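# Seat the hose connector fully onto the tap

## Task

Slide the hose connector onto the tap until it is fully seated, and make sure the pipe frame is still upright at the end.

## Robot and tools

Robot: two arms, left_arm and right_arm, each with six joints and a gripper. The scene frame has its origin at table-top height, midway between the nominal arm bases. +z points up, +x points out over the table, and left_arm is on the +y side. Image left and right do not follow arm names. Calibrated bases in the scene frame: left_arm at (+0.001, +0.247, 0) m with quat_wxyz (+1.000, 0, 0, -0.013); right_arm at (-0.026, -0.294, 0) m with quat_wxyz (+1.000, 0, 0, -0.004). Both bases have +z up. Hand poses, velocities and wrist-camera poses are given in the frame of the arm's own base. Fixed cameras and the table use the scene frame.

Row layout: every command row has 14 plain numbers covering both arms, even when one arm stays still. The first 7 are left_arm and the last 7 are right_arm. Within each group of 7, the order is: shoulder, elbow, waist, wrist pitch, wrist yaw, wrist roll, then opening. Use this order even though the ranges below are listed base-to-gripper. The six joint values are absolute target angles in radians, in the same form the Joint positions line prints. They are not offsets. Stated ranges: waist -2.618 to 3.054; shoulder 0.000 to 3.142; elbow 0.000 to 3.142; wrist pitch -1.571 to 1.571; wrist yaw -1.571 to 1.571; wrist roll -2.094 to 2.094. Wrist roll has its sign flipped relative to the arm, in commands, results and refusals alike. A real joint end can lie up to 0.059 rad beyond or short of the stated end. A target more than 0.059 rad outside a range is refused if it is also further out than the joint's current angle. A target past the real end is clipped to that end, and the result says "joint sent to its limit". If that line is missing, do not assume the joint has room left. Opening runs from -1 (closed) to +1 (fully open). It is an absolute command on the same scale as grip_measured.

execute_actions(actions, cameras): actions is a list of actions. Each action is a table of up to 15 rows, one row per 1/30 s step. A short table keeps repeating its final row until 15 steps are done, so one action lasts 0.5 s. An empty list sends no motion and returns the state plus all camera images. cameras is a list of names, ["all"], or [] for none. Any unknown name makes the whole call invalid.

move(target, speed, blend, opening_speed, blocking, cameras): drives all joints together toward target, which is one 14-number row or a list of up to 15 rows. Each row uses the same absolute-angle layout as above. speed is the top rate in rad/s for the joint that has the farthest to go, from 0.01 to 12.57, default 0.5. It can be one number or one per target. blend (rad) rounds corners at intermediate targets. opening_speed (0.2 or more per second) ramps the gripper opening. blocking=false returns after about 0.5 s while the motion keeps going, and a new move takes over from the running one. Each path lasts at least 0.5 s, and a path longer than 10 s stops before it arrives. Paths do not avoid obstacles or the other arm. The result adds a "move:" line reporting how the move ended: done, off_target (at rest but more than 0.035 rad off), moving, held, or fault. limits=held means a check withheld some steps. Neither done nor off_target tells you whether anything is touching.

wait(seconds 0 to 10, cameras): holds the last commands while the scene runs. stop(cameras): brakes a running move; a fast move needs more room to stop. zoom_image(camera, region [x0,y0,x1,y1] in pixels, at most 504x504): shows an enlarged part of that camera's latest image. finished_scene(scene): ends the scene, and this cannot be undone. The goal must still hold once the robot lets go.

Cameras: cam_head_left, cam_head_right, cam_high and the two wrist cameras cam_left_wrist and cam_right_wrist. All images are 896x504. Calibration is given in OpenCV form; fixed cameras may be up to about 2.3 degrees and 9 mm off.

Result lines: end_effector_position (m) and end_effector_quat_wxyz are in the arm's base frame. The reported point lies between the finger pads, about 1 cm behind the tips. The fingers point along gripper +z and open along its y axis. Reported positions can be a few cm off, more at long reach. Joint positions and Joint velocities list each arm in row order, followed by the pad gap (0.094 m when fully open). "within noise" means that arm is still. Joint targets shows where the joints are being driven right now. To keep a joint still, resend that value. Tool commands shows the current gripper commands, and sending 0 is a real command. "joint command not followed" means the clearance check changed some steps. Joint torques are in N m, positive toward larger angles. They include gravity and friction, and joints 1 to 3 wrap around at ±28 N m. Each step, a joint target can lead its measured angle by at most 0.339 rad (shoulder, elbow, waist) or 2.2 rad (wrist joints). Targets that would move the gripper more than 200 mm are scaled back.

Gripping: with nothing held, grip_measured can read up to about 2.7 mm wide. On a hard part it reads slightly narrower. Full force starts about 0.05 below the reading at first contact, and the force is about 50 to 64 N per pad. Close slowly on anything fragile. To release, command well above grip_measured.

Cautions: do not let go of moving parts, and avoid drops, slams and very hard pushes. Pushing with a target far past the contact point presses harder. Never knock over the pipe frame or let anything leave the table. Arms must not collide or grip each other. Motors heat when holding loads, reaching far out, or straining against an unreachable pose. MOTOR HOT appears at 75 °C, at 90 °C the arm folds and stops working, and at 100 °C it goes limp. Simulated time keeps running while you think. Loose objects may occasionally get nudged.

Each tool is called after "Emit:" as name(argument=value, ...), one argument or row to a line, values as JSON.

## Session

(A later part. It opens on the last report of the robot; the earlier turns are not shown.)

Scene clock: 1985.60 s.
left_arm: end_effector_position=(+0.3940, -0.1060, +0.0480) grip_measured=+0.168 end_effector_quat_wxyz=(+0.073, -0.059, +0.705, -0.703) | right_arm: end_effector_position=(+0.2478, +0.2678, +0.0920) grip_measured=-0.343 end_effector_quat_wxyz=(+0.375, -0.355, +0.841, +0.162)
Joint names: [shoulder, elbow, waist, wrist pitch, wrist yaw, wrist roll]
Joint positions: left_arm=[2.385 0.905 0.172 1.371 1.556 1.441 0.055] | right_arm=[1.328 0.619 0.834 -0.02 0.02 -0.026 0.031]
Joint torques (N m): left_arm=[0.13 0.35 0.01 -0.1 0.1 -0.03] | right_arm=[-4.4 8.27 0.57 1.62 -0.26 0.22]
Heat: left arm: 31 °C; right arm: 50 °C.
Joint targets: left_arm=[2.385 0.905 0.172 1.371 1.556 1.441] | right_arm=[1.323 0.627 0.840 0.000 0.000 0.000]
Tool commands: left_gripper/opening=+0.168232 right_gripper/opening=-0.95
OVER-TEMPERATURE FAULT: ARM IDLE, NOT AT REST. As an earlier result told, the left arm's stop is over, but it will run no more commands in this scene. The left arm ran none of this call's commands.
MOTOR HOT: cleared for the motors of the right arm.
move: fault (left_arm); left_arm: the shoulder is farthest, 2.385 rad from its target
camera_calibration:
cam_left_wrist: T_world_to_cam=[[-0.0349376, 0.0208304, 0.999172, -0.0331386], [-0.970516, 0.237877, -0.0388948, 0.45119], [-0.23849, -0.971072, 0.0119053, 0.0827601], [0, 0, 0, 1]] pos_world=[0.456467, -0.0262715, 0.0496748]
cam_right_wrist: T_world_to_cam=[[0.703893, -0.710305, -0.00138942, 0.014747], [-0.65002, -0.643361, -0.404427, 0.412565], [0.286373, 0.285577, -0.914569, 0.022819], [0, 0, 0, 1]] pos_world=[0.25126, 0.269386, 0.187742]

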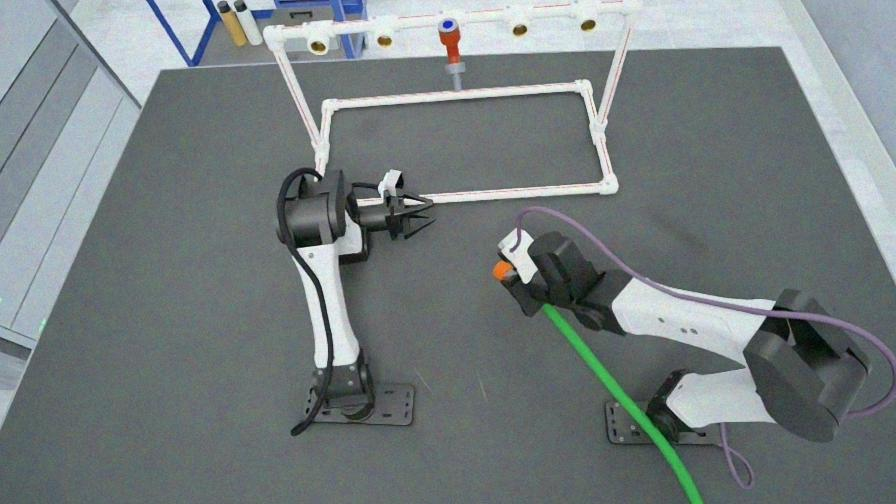

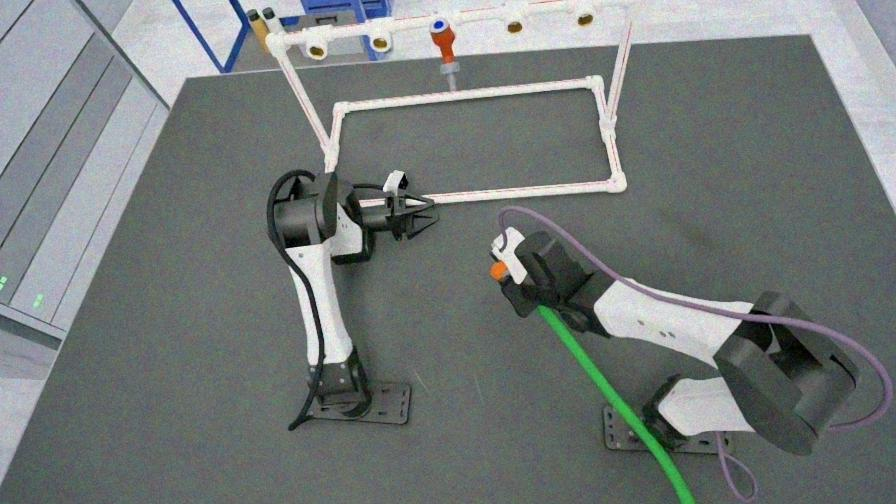

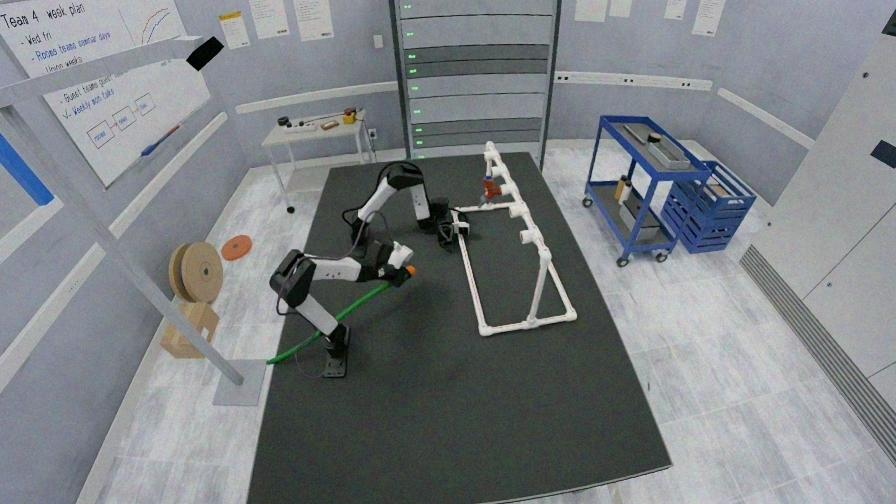

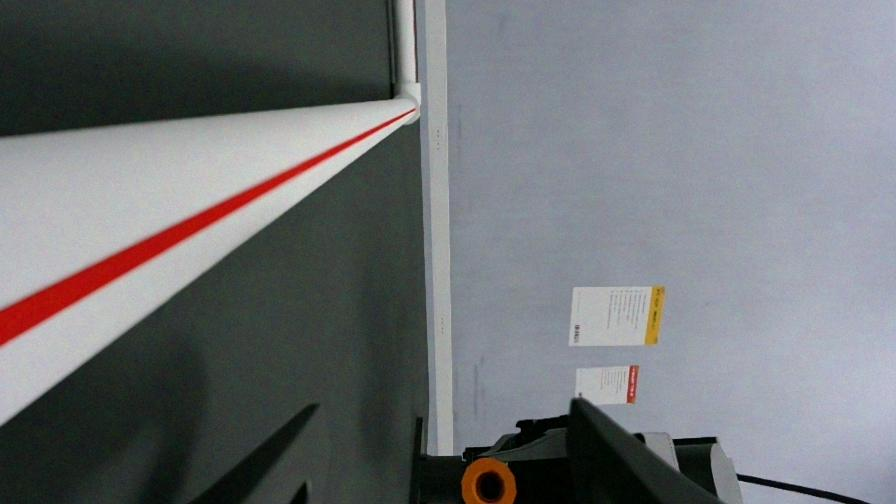

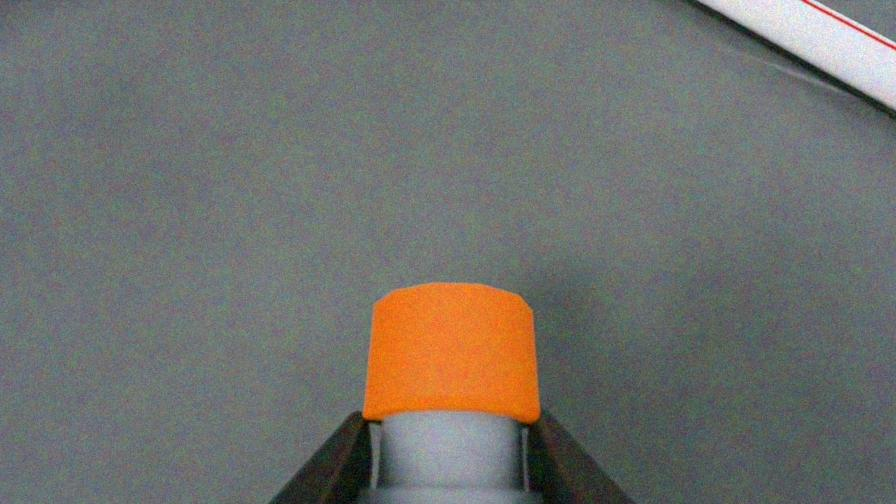

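Emit:
move(
  target=[
    [0,0,0,0,0,0,0.168,1.35,0.80,0.90,-0.25,0.4,-0.4,-0.95],
    [0,0,0,0,0,0,0.168,1.408,0.741,0.932,-0.286,0.661,-0.709,-0.95],
  ],
  speed=0.5,
  cameras=["cam_head_left","cam_head_right","cam_high","cam_right_wrist"],
)

Scene clock: 2001.50 s.
left_arm: end_effector_position=(+0.3940, -0.1060, +0.0480) grip_measured=+0.168 end_effector_quat_wxyz=(+0.073, -0.059, +0.705, -0.703) | right_arm: end_effector_position=(+0.2805, +0.1998, +0.0976) grip_measured=-0.344 end_effector_quat_wxyz=(+0.417, -0.008, +0.909, -0.001)
Joint names: [shoulder, elbow, waist, wrist pitch, wrist yaw, wrist roll]
Joint positions: left_arm=[2.385 0.905 0.172 1.371 1.556 1.441 0.055] | right_arm=[1.406 0.741 0.924 -0.29 0.647 -0.694 0.031]
Joint torques (N m): left_arm=[0.14 0.34 0.01 -0.09 0.1 -0.03] | right_arm=[-4.18 7.15 0.64 1.13 0.51 -0.23]
Heat: left arm: 31 °C; right arm: 50 °C.
Joint targets: left_arm=[2.385 0.905 0.172 1.371 1.556 1.441] | right_arm=[1.408 0.741 0.932 -0.286 0.661 -0.709]
Tool commands: left_gripper/opening=+0.168232 right_gripper/opening=-0.95
OVER-TEMPERATURE FAULT: ARM IDLE, NOT AT REST. As an earlier result told, the left arm's stop is over, but it will run no more commands in this scene. The left arm ran none of this call's commands.
move: fault (left_arm); left_arm: the shoulder is farthest, 2.385 rad from its target
camera_calibration:
cam_right_wrist: T_world_to_cam=[[-0.0063383, -0.999901, 0.0125778, 0.199154], [-0.906357, 0.000430526, -0.422512, 0.337442], [0.422465, -0.014078, -0.90627, 0.0590514], [0, 0, 0, 1]] pos_world=[0.282158, 0.199821, 0.193585]
Images, in order (width x height): cam_head_left 896x504, cam_head_right 896x504, cam_high 896x504, cam_right_wrist 896x504.

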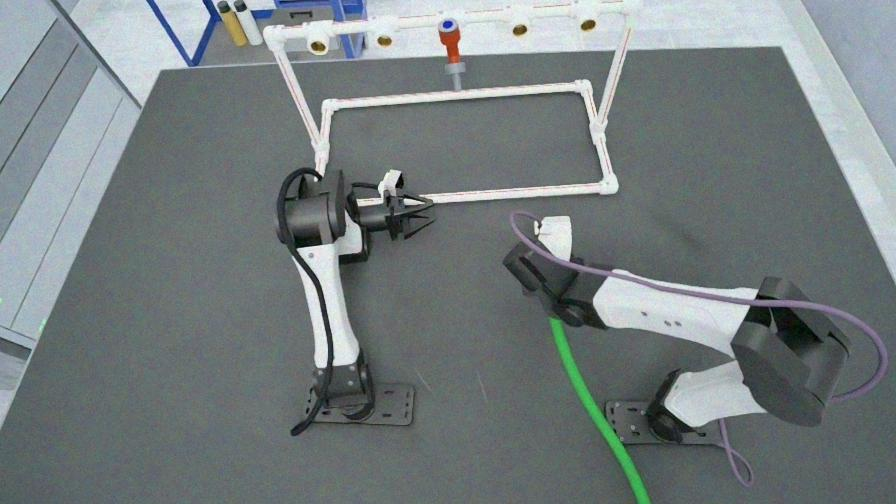

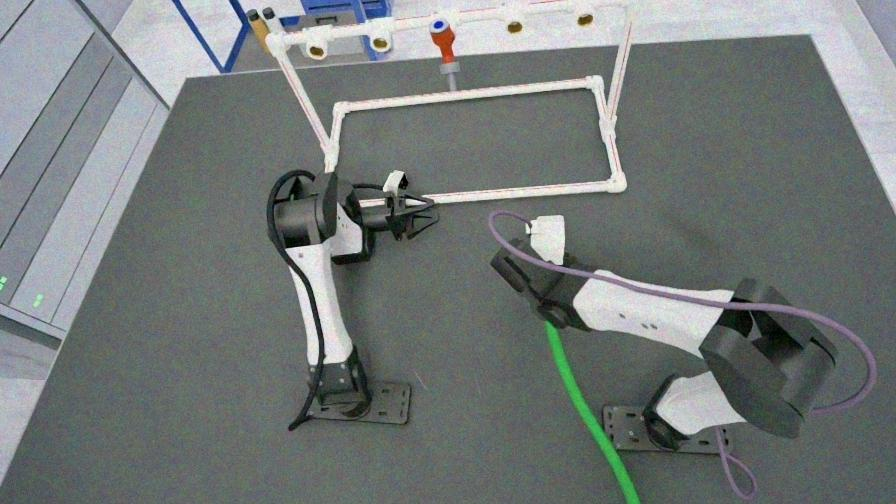

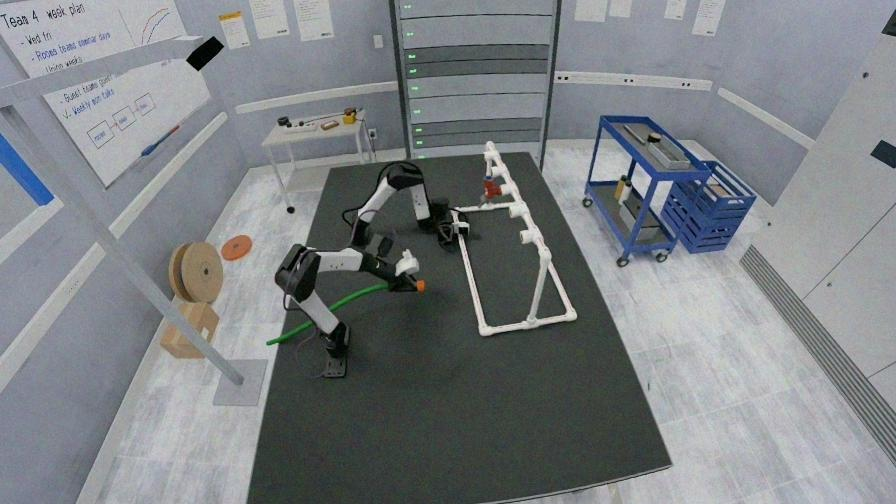

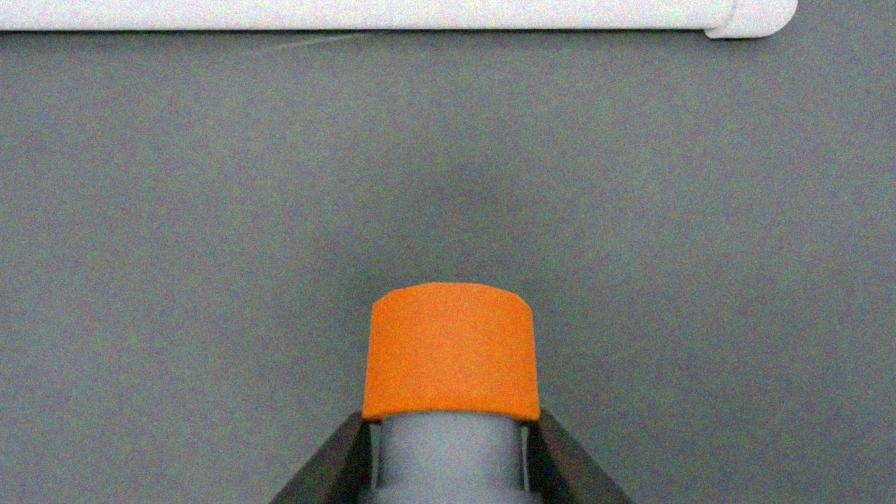

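Emit:
move(
  target=[0,0,0,0,0,0,0.168,1.600,0.565,0.932,0.075,0.661,-0.709,-0.95],
  speed=0.25,
  cameras=["cam_head_left","cam_high","cam_right_wrist"],
)

Emit:
zoom_image(
  camera="cam_high",
  region=[360, 240, 450, 320],
)

Scene clock: 2006.03 s.
left_arm: end_effector_position=(+0.3940, -0.1060, +0.0480) grip_measured=+0.168 end_effector_quat_wxyz=(+0.073, -0.059, +0.705, -0.703) | right_arm: end_effector_position=(+0.2801, +0.1945, +0.0285) grip_measured=-0.344 end_effector_quat_wxyz=(+0.421, -0.006, +0.907, -0.011)
Joint names: [shoulder, elbow, waist, wrist pitch, wrist yaw, wrist roll]
Joint positions: left_arm=[2.385 0.905 0.172 1.371 1.556 1.441 0.055] | right_arm=[1.591 0.57 0.924 0.057 0.668 -0.695 0.031]
Joint torques (N m): left_arm=[0.14 0.25 -0.05 -0.08 0.1 -0.02] | right_arm=[-4.04 5.33 0.65 1.24 0.26 -0.24]
Heat: left arm: 31 °C; right arm: 50 °C.
Joint targets: left_arm=[2.385 0.905 0.172 1.371 1.556 1.441] | right_arm=[1.600 0.565 0.932 0.075 0.661 -0.709]
Tool commands: left_gripper/opening=+0.168232 right_gripper/opening=-0.95
OVER-TEMPERATURE FAULT: ARM IDLE, NOT AT REST. As an earlier result told, the left arm's stop is over, but it will run no more commands in this scene. The left arm ran none of this call's commands.
move: fault (left_arm); left_arm: the shoulder is farthest, 2.385 rad from its target
camera_calibration:
cam_right_wrist: T_world_to_cam=[[-0.0189708, -0.999411, 0.0285957, 0.197638], [-0.902494, 0.00480835, -0.430676, 0.306113], [0.430285, -0.0339777, -0.902053, -0.00196953], [0, 0, 0, 1]] pos_world=[0.280862, 0.195983, 0.124407]
Images, in order (width x height): cam_head_left 896x504, cam_high 896x504, cam_right_wrist 896x504.

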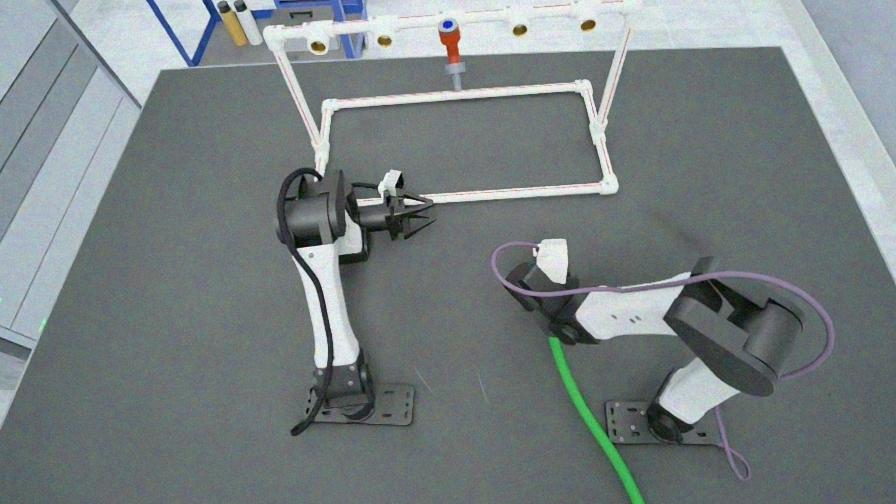

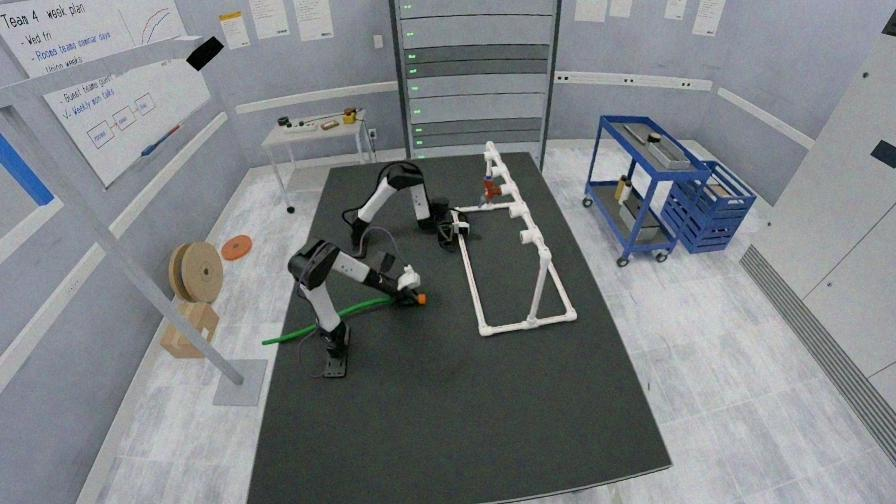

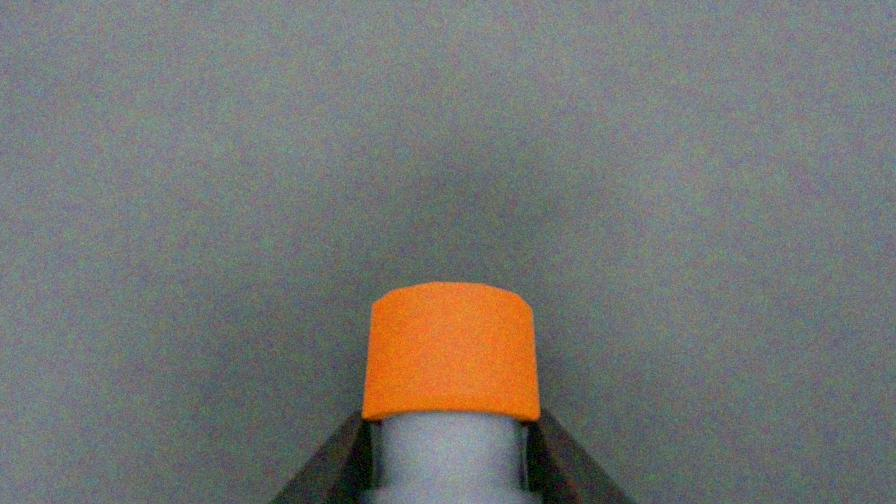

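Scaled by 5.600 from the camera's 896x504 image, which has a finer 1280x720 frame.

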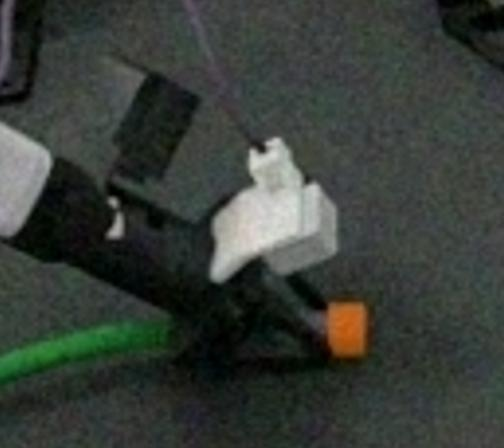

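Emit:
move(
  target=[0,0,0,0,0,0,0.168,1.628,0.548,0.932,0.150,0.661,-0.709,-0.95],
  speed=0.1,
)

Emit:
move(
  target=[0,0,0,0,0,0,0.168,1.628,0.548,0.932,0.150,0.661,-0.709,-0.1],
  opening_speed=0.3,
  cameras=["cam_head_left","cam_high","cam_right_wrist"],
)

Emit:
zoom_image(
  camera="cam_high",
  region=[360, 240, 450, 320],
)

Scene clock: 2009.53 s.
left_arm: end_effector_position=(+0.3940, -0.1060, +0.0480) grip_measured=+0.168 end_effector_quat_wxyz=(+0.073, -0.059, +0.705, -0.703) | right_arm: end_effector_position=(+0.2848, +0.1979, +0.0275) grip_measured=-0.344 end_effector_quat_wxyz=(+0.437, +0.004, +0.900, +0.000)
Joint names: [shoulder, elbow, waist, wrist pitch, wrist yaw, wrist roll]
Joint positions: left_arm=[2.385 0.905 0.172 1.371 1.556 1.441 0.055] | right_arm=[1.615 0.556 0.924 0.139 0.681 -0.695 0.031]
Joint torques (N m): left_arm=[0.13 0.28 -0.01 -0.1 0.1 -0.03] | right_arm=[-3.9 5.01 0.65 1.23 0.1 -0.23]
Heat: left arm: 31 °C; right arm: 50 °C.
Joint targets: left_arm=[2.385 0.905 0.172 1.371 1.556 1.441] | right_arm=[1.628 0.548 0.932 0.150 0.661 -0.709]
Tool commands: left_gripper/opening=+0.168232 right_gripper/opening=-0.95
OVER-TEMPERATURE FAULT: ARM IDLE, NOT AT REST. As an earlier result told, the left arm's stop is over, but it will run no more commands in this scene. The left arm ran none of this call's commands.
move: fault (left_arm); left_arm: the shoulder is farthest, 2.385 rad from its target
camera_calibration:
cam_left_wrist: T_world_to_cam=[[-0.0349376, 0.0208304, 0.999172, -0.0331386], [-0.970516, 0.237877, -0.0388948, 0.45119], [-0.23849, -0.971072, 0.0119053, 0.0827601], [0, 0, 0, 1]] pos_world=[0.456467, -0.0262715, 0.0496748]
cam_right_wrist: T_world_to_cam=[[-0.0271447, -0.999631, 0.00102175, 0.204358], [-0.887532, 0.0236303, -0.460141, 0.302873], [0.459947, -0.0133972, -0.887845, -0.0176726], [0, 0, 0, 1]] pos_world=[0.282485, 0.196888, 0.123465]

Scene clock: 2012.57 s.
left_arm: end_effector_position=(+0.3940, -0.1060, +0.0480) grip_measured=+0.168 end_effector_quat_wxyz=(+0.073, -0.059, +0.705, -0.703) | right_arm: end_effector_position=(+0.2833, +0.1989, +0.0240) grip_measured=-0.103 end_effector_quat_wxyz=(+0.431, +0.000, +0.903, +0.002)
Joint names: [shoulder, elbow, waist, wrist pitch, wrist yaw, wrist roll]
Joint positions: left_arm=[2.385 0.905 0.172 1.371 1.556 1.441 0.055] | right_arm=[1.622 0.554 0.924 0.139 0.667 -0.695 0.042]
Joint torques (N m): left_arm=[0.18 0.31 -0.06 -0.09 0.09 -0.04] | right_arm=[-4.52 5.04 0.64 1.22 0.25 -0.23]
Heat: left arm: 31 °C; right arm: 50 °C.
Joint targets: left_arm=[2.385 0.905 0.172 1.371 1.556 1.441] | right_arm=[1.628 0.548 0.932 0.150 0.661 -0.709]
Tool commands: left_gripper/opening=+0.168232 right_gripper/opening=-0.1
OVER-TEMPERATURE FAULT: ARM IDLE, NOT AT REST. As an earlier result told, the left arm's stop is over, but it will run no more commands in this scene. The left arm ran none of this call's commands.
move: fault (left_arm); left_arm: the shoulder is farthest, 2.385 rad from its target
camera_calibration:
cam_right_wrist: T_world_to_cam=[[-0.0190802, -0.999818, 0.000934336, 0.203041], [-0.893634, 0.0166347, -0.448488, 0.302619], [0.44839, -0.00939221, -0.893788, -0.0175574], [0, 0, 0, 1]] pos_world=[0.282177, 0.197805, 0.119839]
Images, in order (width x height): cam_head_left 896x504, cam_high 896x504, cam_right_wrist 896x504.

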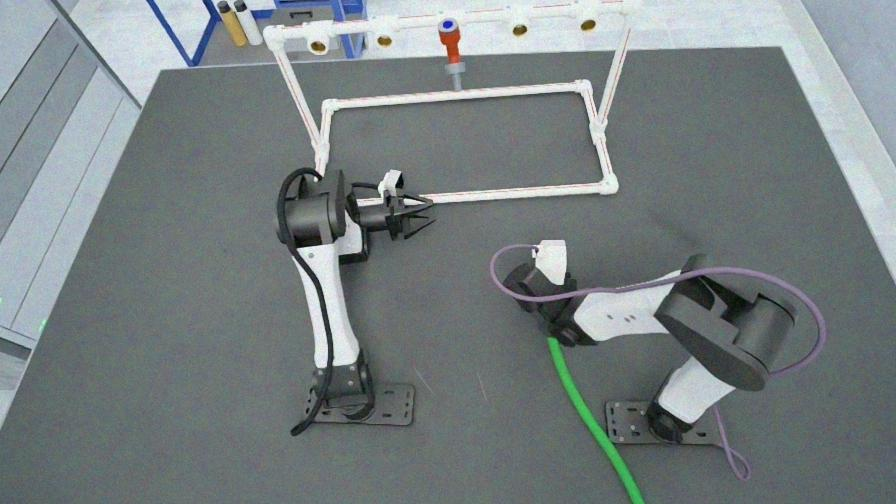

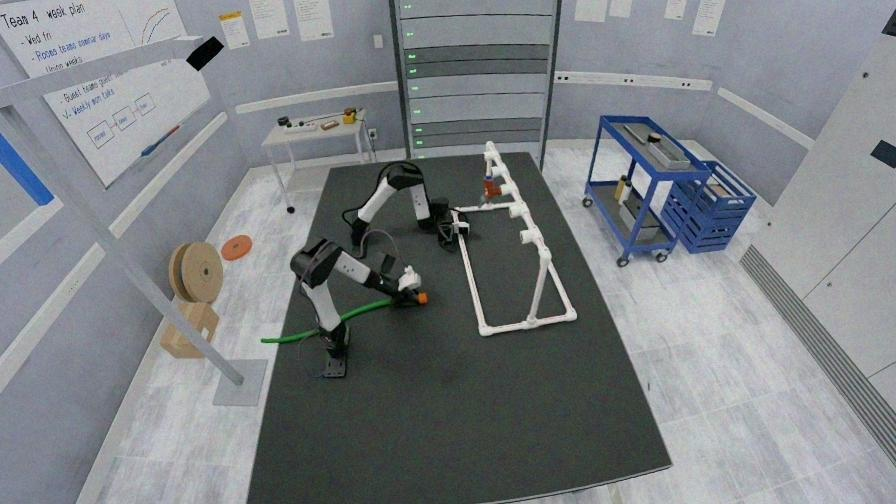

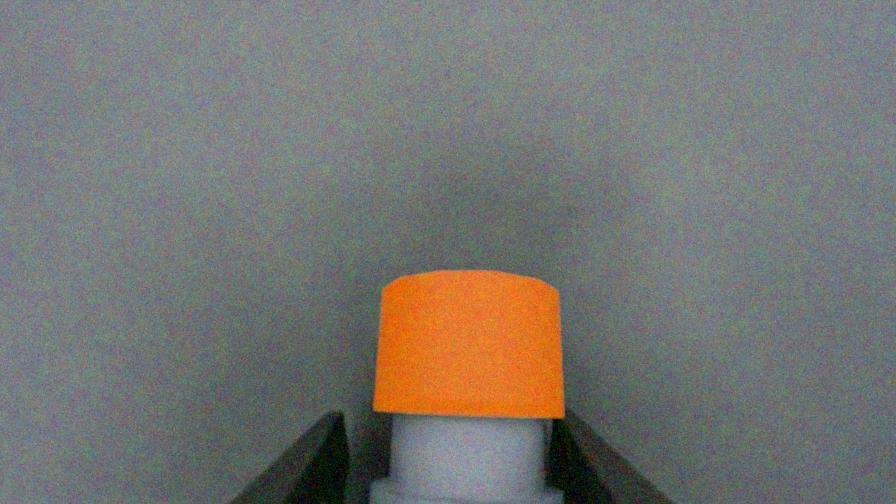

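Scaled by 5.600 from the camera's 896x504 image, which has a finer 1280x720 frame.

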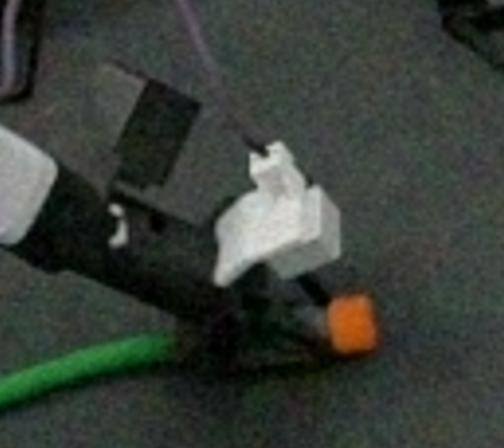

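Emit:
move(
  target=[
    [0,0,0,0,0,0,0.168,1.628,0.548,0.932,0.150,0.661,-0.709,0.4],
    [0,0,0,0,0,0,0.168,1.358,0.618,1.154,-0.384,0.775,-0.97,0.4],
  ],
  speed=0.4,
  opening_speed=0.8,
  cameras=["cam_head_left","cam_head_right","cam_high","cam_right_wrist"],
)

Emit:
zoom_image(
  camera="cam_high",
  region=[360, 240, 450, 320],
)

Emit:
zoom_image(
  camera="cam_right_wrist",
  region=[250, 120, 700, 504],
)

Scene clock: 2019.43 s.
left_arm: end_effector_position=(+0.3940, -0.1060, +0.0480) grip_measured=+0.168 end_effector_quat_wxyz=(+0.073, -0.059, +0.705, -0.703) | right_arm: end_effector_position=(+0.2151, +0.1905, +0.0584) grip_measured=+0.397 end_effector_quat_wxyz=(+0.406, -0.017, +0.914, -0.021)
Joint names: [shoulder, elbow, waist, wrist pitch, wrist yaw, wrist roll]
Joint positions: left_arm=[2.385 0.905 0.172 1.371 1.556 1.441 0.055] | right_arm=[1.377 0.591 1.148 -0.387 0.757 -0.951 0.066]
Joint torques (N m): left_arm=[0.1 0.34 -0.02 -0.1 0.11 -0.04] | right_arm=[-5.18 9.13 0.51 0.83 0.66 -0.27]
Heat: left arm: 31 °C; right arm: 50 °C.
Joint targets: left_arm=[2.385 0.905 0.172 1.371 1.556 1.441] | right_arm=[1.358 0.618 1.154 -0.384 0.775 -0.970]
Tool commands: left_gripper/opening=+0.168232 right_gripper/opening=+0.4
OVER-TEMPERATURE FAULT: ARM IDLE, NOT AT REST. As an earlier result told, the left arm's stop is over, but it will run no more commands in this scene. The left arm ran none of this call's commands.
move: fault (left_arm); left_arm: the shoulder is farthest, 2.385 rad from its target
camera_calibration:
cam_right_wrist: T_world_to_cam=[[-0.00627556, -0.998399, 0.0562195, 0.18708], [-0.916718, -0.0167158, -0.399185, 0.265675], [0.399485, -0.0540426, -0.915145, 0.0640477], [0, 0, 0, 1]] pos_world=[0.219137, 0.194683, 0.154149]
Images, in order (width x height): cam_head_left 896x504, cam_head_right 896x504, cam_high 896x504, cam_right_wrist 896x504.

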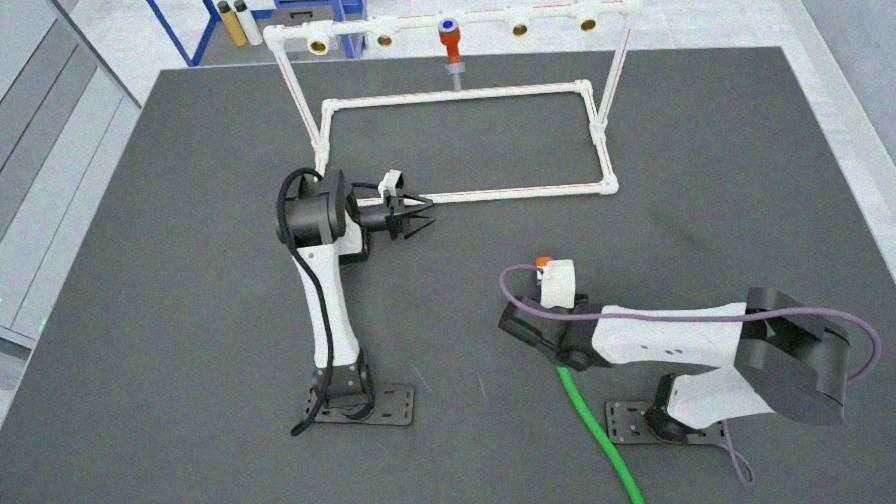

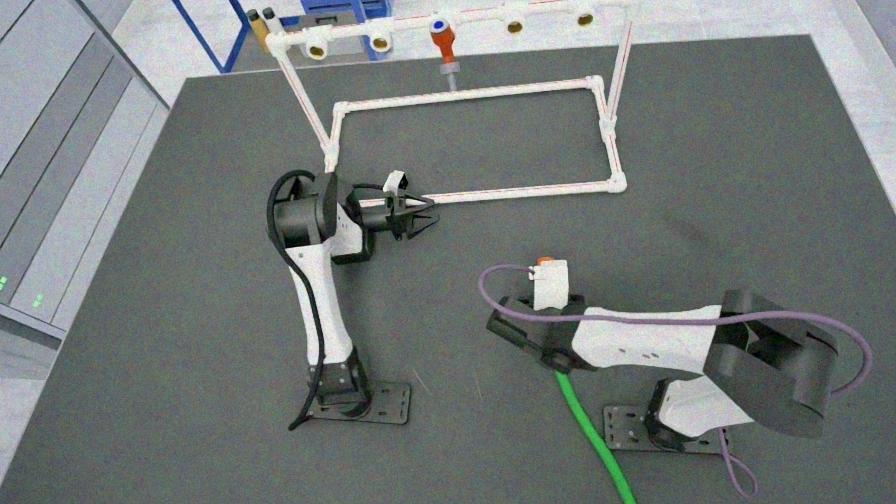

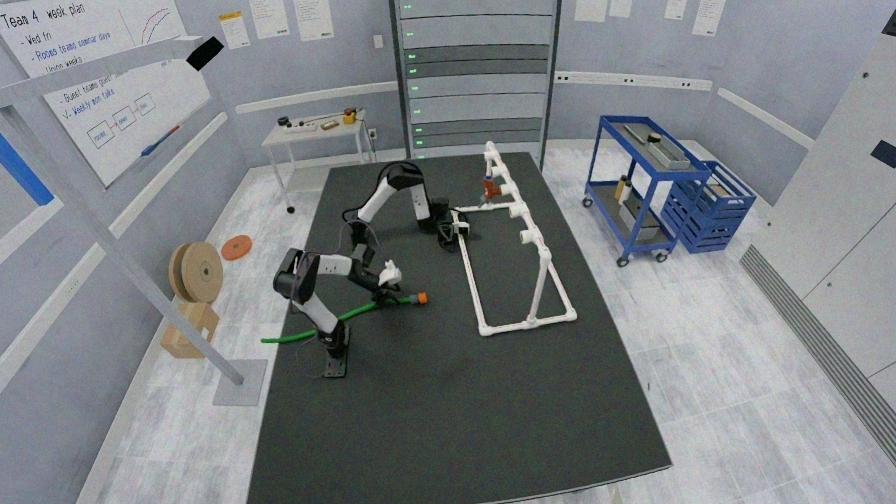

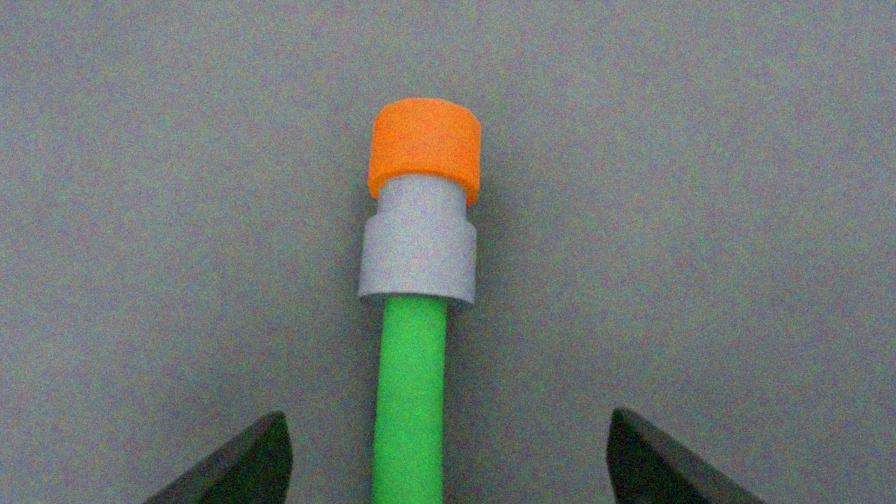

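Scaled by 5.600 from the camera's 896x504 image, which has a finer 1280x720 frame.

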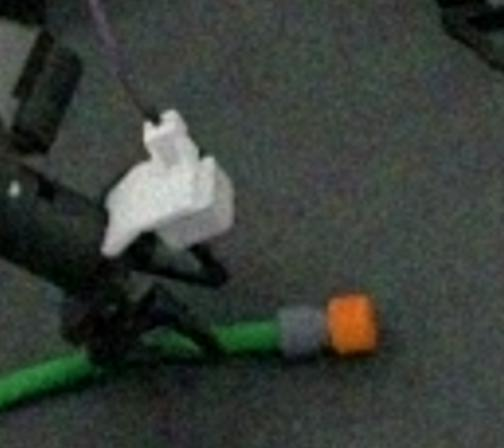

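Scaled by 1.120 from the camera's 896x504 image, which has a finer 1280x720 frame.

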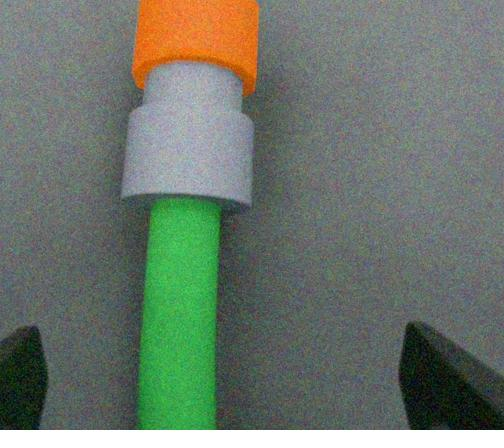

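Emit:
zoom_image(
  camera="cam_head_left",
  region=[490, 240, 610, 380],
)

Emit:
zoom_image(
  camera="cam_head_left",
  region=[370, 165, 450, 245],
)

Emit:
zoom_image(
  camera="cam_high",
  region=[425, 200, 485, 260],
)

Emit:
zoom_image(
  camera="cam_head_right",
  region=[370, 160, 450, 250],
)

Scaled by 3.600 from the camera's 896x504 image, which has a finer 1280x720 frame.

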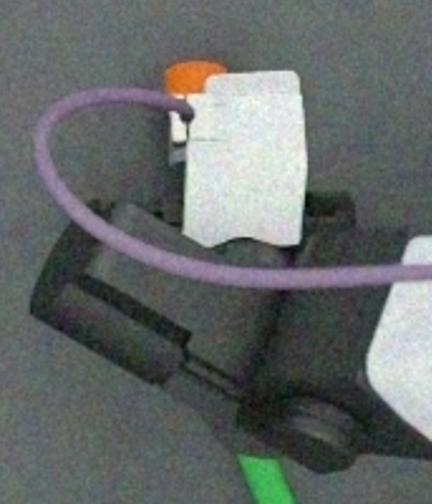

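Scaled by 6.300 from the camera's 896x504 image, which has a finer 1280x720 frame.

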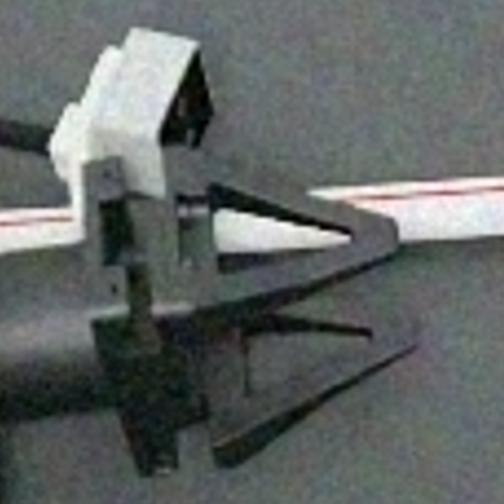

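Scaled by 8.400 from the camera's 896x504 image, which has a finer 1280x720 frame.

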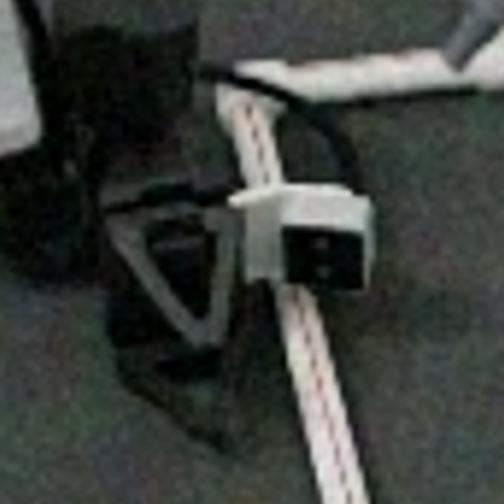

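Scaled by 5.600 from the camera's 896x504 image, which has a finer 1280x720 frame.

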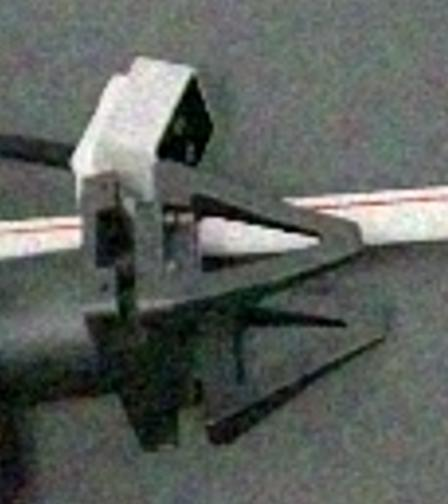

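Emit:
move(
  target=[
    [0,0,0,0,0,0,0.168,1.5,1.2,0.9,-0.6,0.4,0.0,0.2],
    [0,0,0,0,0,0,0.168,1.932,1.628,0.563,-1.267,0.0,1.007,-0.2],
  ],
  speed=0.8,
  blend=[0.1,0],
  cameras=["cam_head_left","cam_high","cam_right_wrist"],
)

Emit:
zoom_image(
  camera="cam_right_wrist",
  region=[250, 100, 700, 504],
)

Scene clock: 2089.10 s.
left_arm: end_effector_position=(+0.3940, -0.1060, +0.0480) grip_measured=+0.168 end_effector_quat_wxyz=(+0.073, -0.059, +0.705, -0.703) | right_arm: end_effector_position=(+0.3049, +0.1904, +0.0927) grip_measured=-0.197 end_effector_quat_wxyz=(+0.010, +0.702, -0.712, +0.005)
Joint names: [shoulder, elbow, waist, wrist pitch, wrist yaw, wrist roll]
Joint positions: left_arm=[2.385 0.905 0.172 1.371 1.556 1.441 0.055] | right_arm=[1.928 1.6 0.565 -1.259 0.013 0.993 0.038]
Joint torques (N m): left_arm=[0.16 0.34 0.01 -0.08 0.09 -0.04] | right_arm=[-7.9 9.51 -0.2 0.11 -0.25 0.09]
Heat: left arm: 31 °C; right arm: 50 °C.
Joint targets: left_arm=[2.385 0.905 0.172 1.371 1.556 1.441] | right_arm=[1.932 1.628 0.563 -1.267 0.000 1.007]
Tool commands: left_gripper/opening=+0.168232 right_gripper/opening=-0.2
OVER-TEMPERATURE FAULT: ARM IDLE, NOT AT REST. As an earlier result told, the left arm's stop is over, but it will run no more commands in this scene. The left arm ran none of this call's commands.
move: fault (left_arm); left_arm: the shoulder is farthest, 2.385 rad from its target
camera_calibration:
cam_right_wrist: T_world_to_cam=[[0.999679, -0.0225643, 0.0115569, -0.302765], [-0.0253421, -0.901982, 0.43103, 0.181589], [0.000698245, -0.431184, -0.902264, 0.251746], [0, 0, 0, 1]] pos_world=[0.307094, 0.265508, 0.15237]
Images, in order (width x height): cam_head_left 896x504, cam_high 896x504, cam_right_wrist 896x504.

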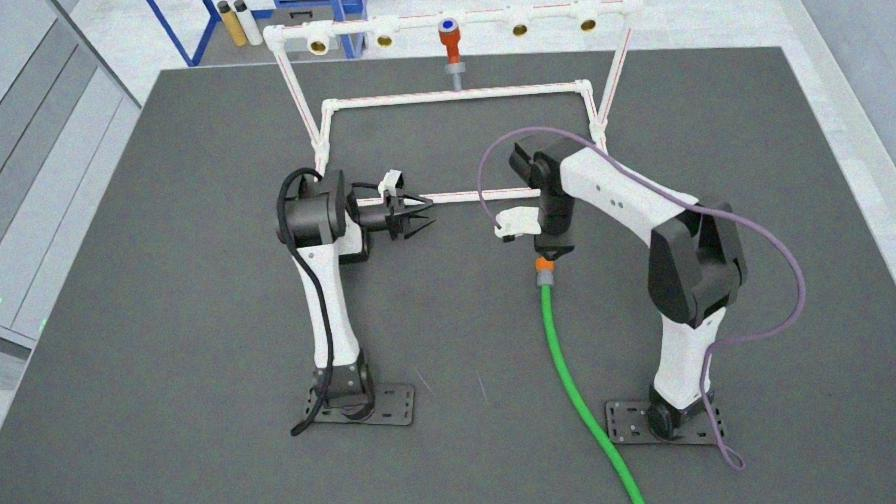

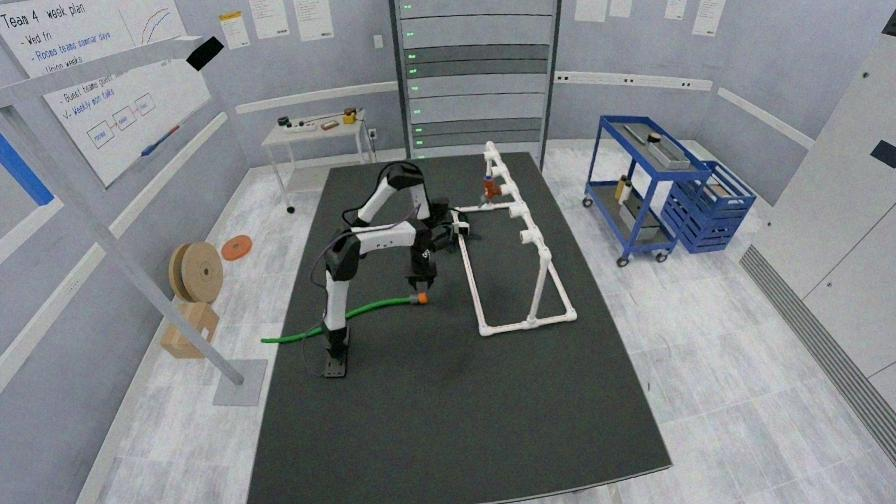

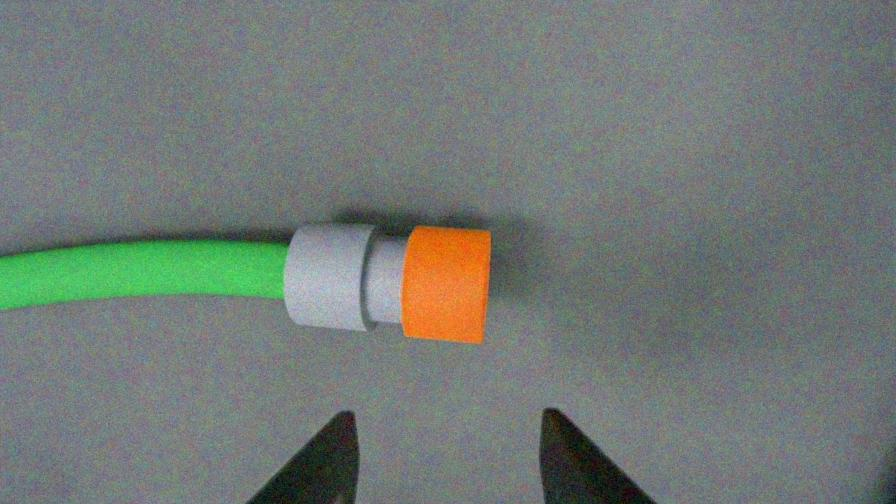

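Scaled by 1.120 from the camera's 896x504 image, which has a finer 1280x720 frame.

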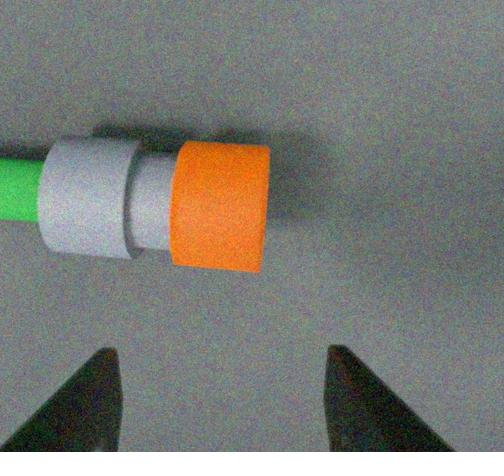

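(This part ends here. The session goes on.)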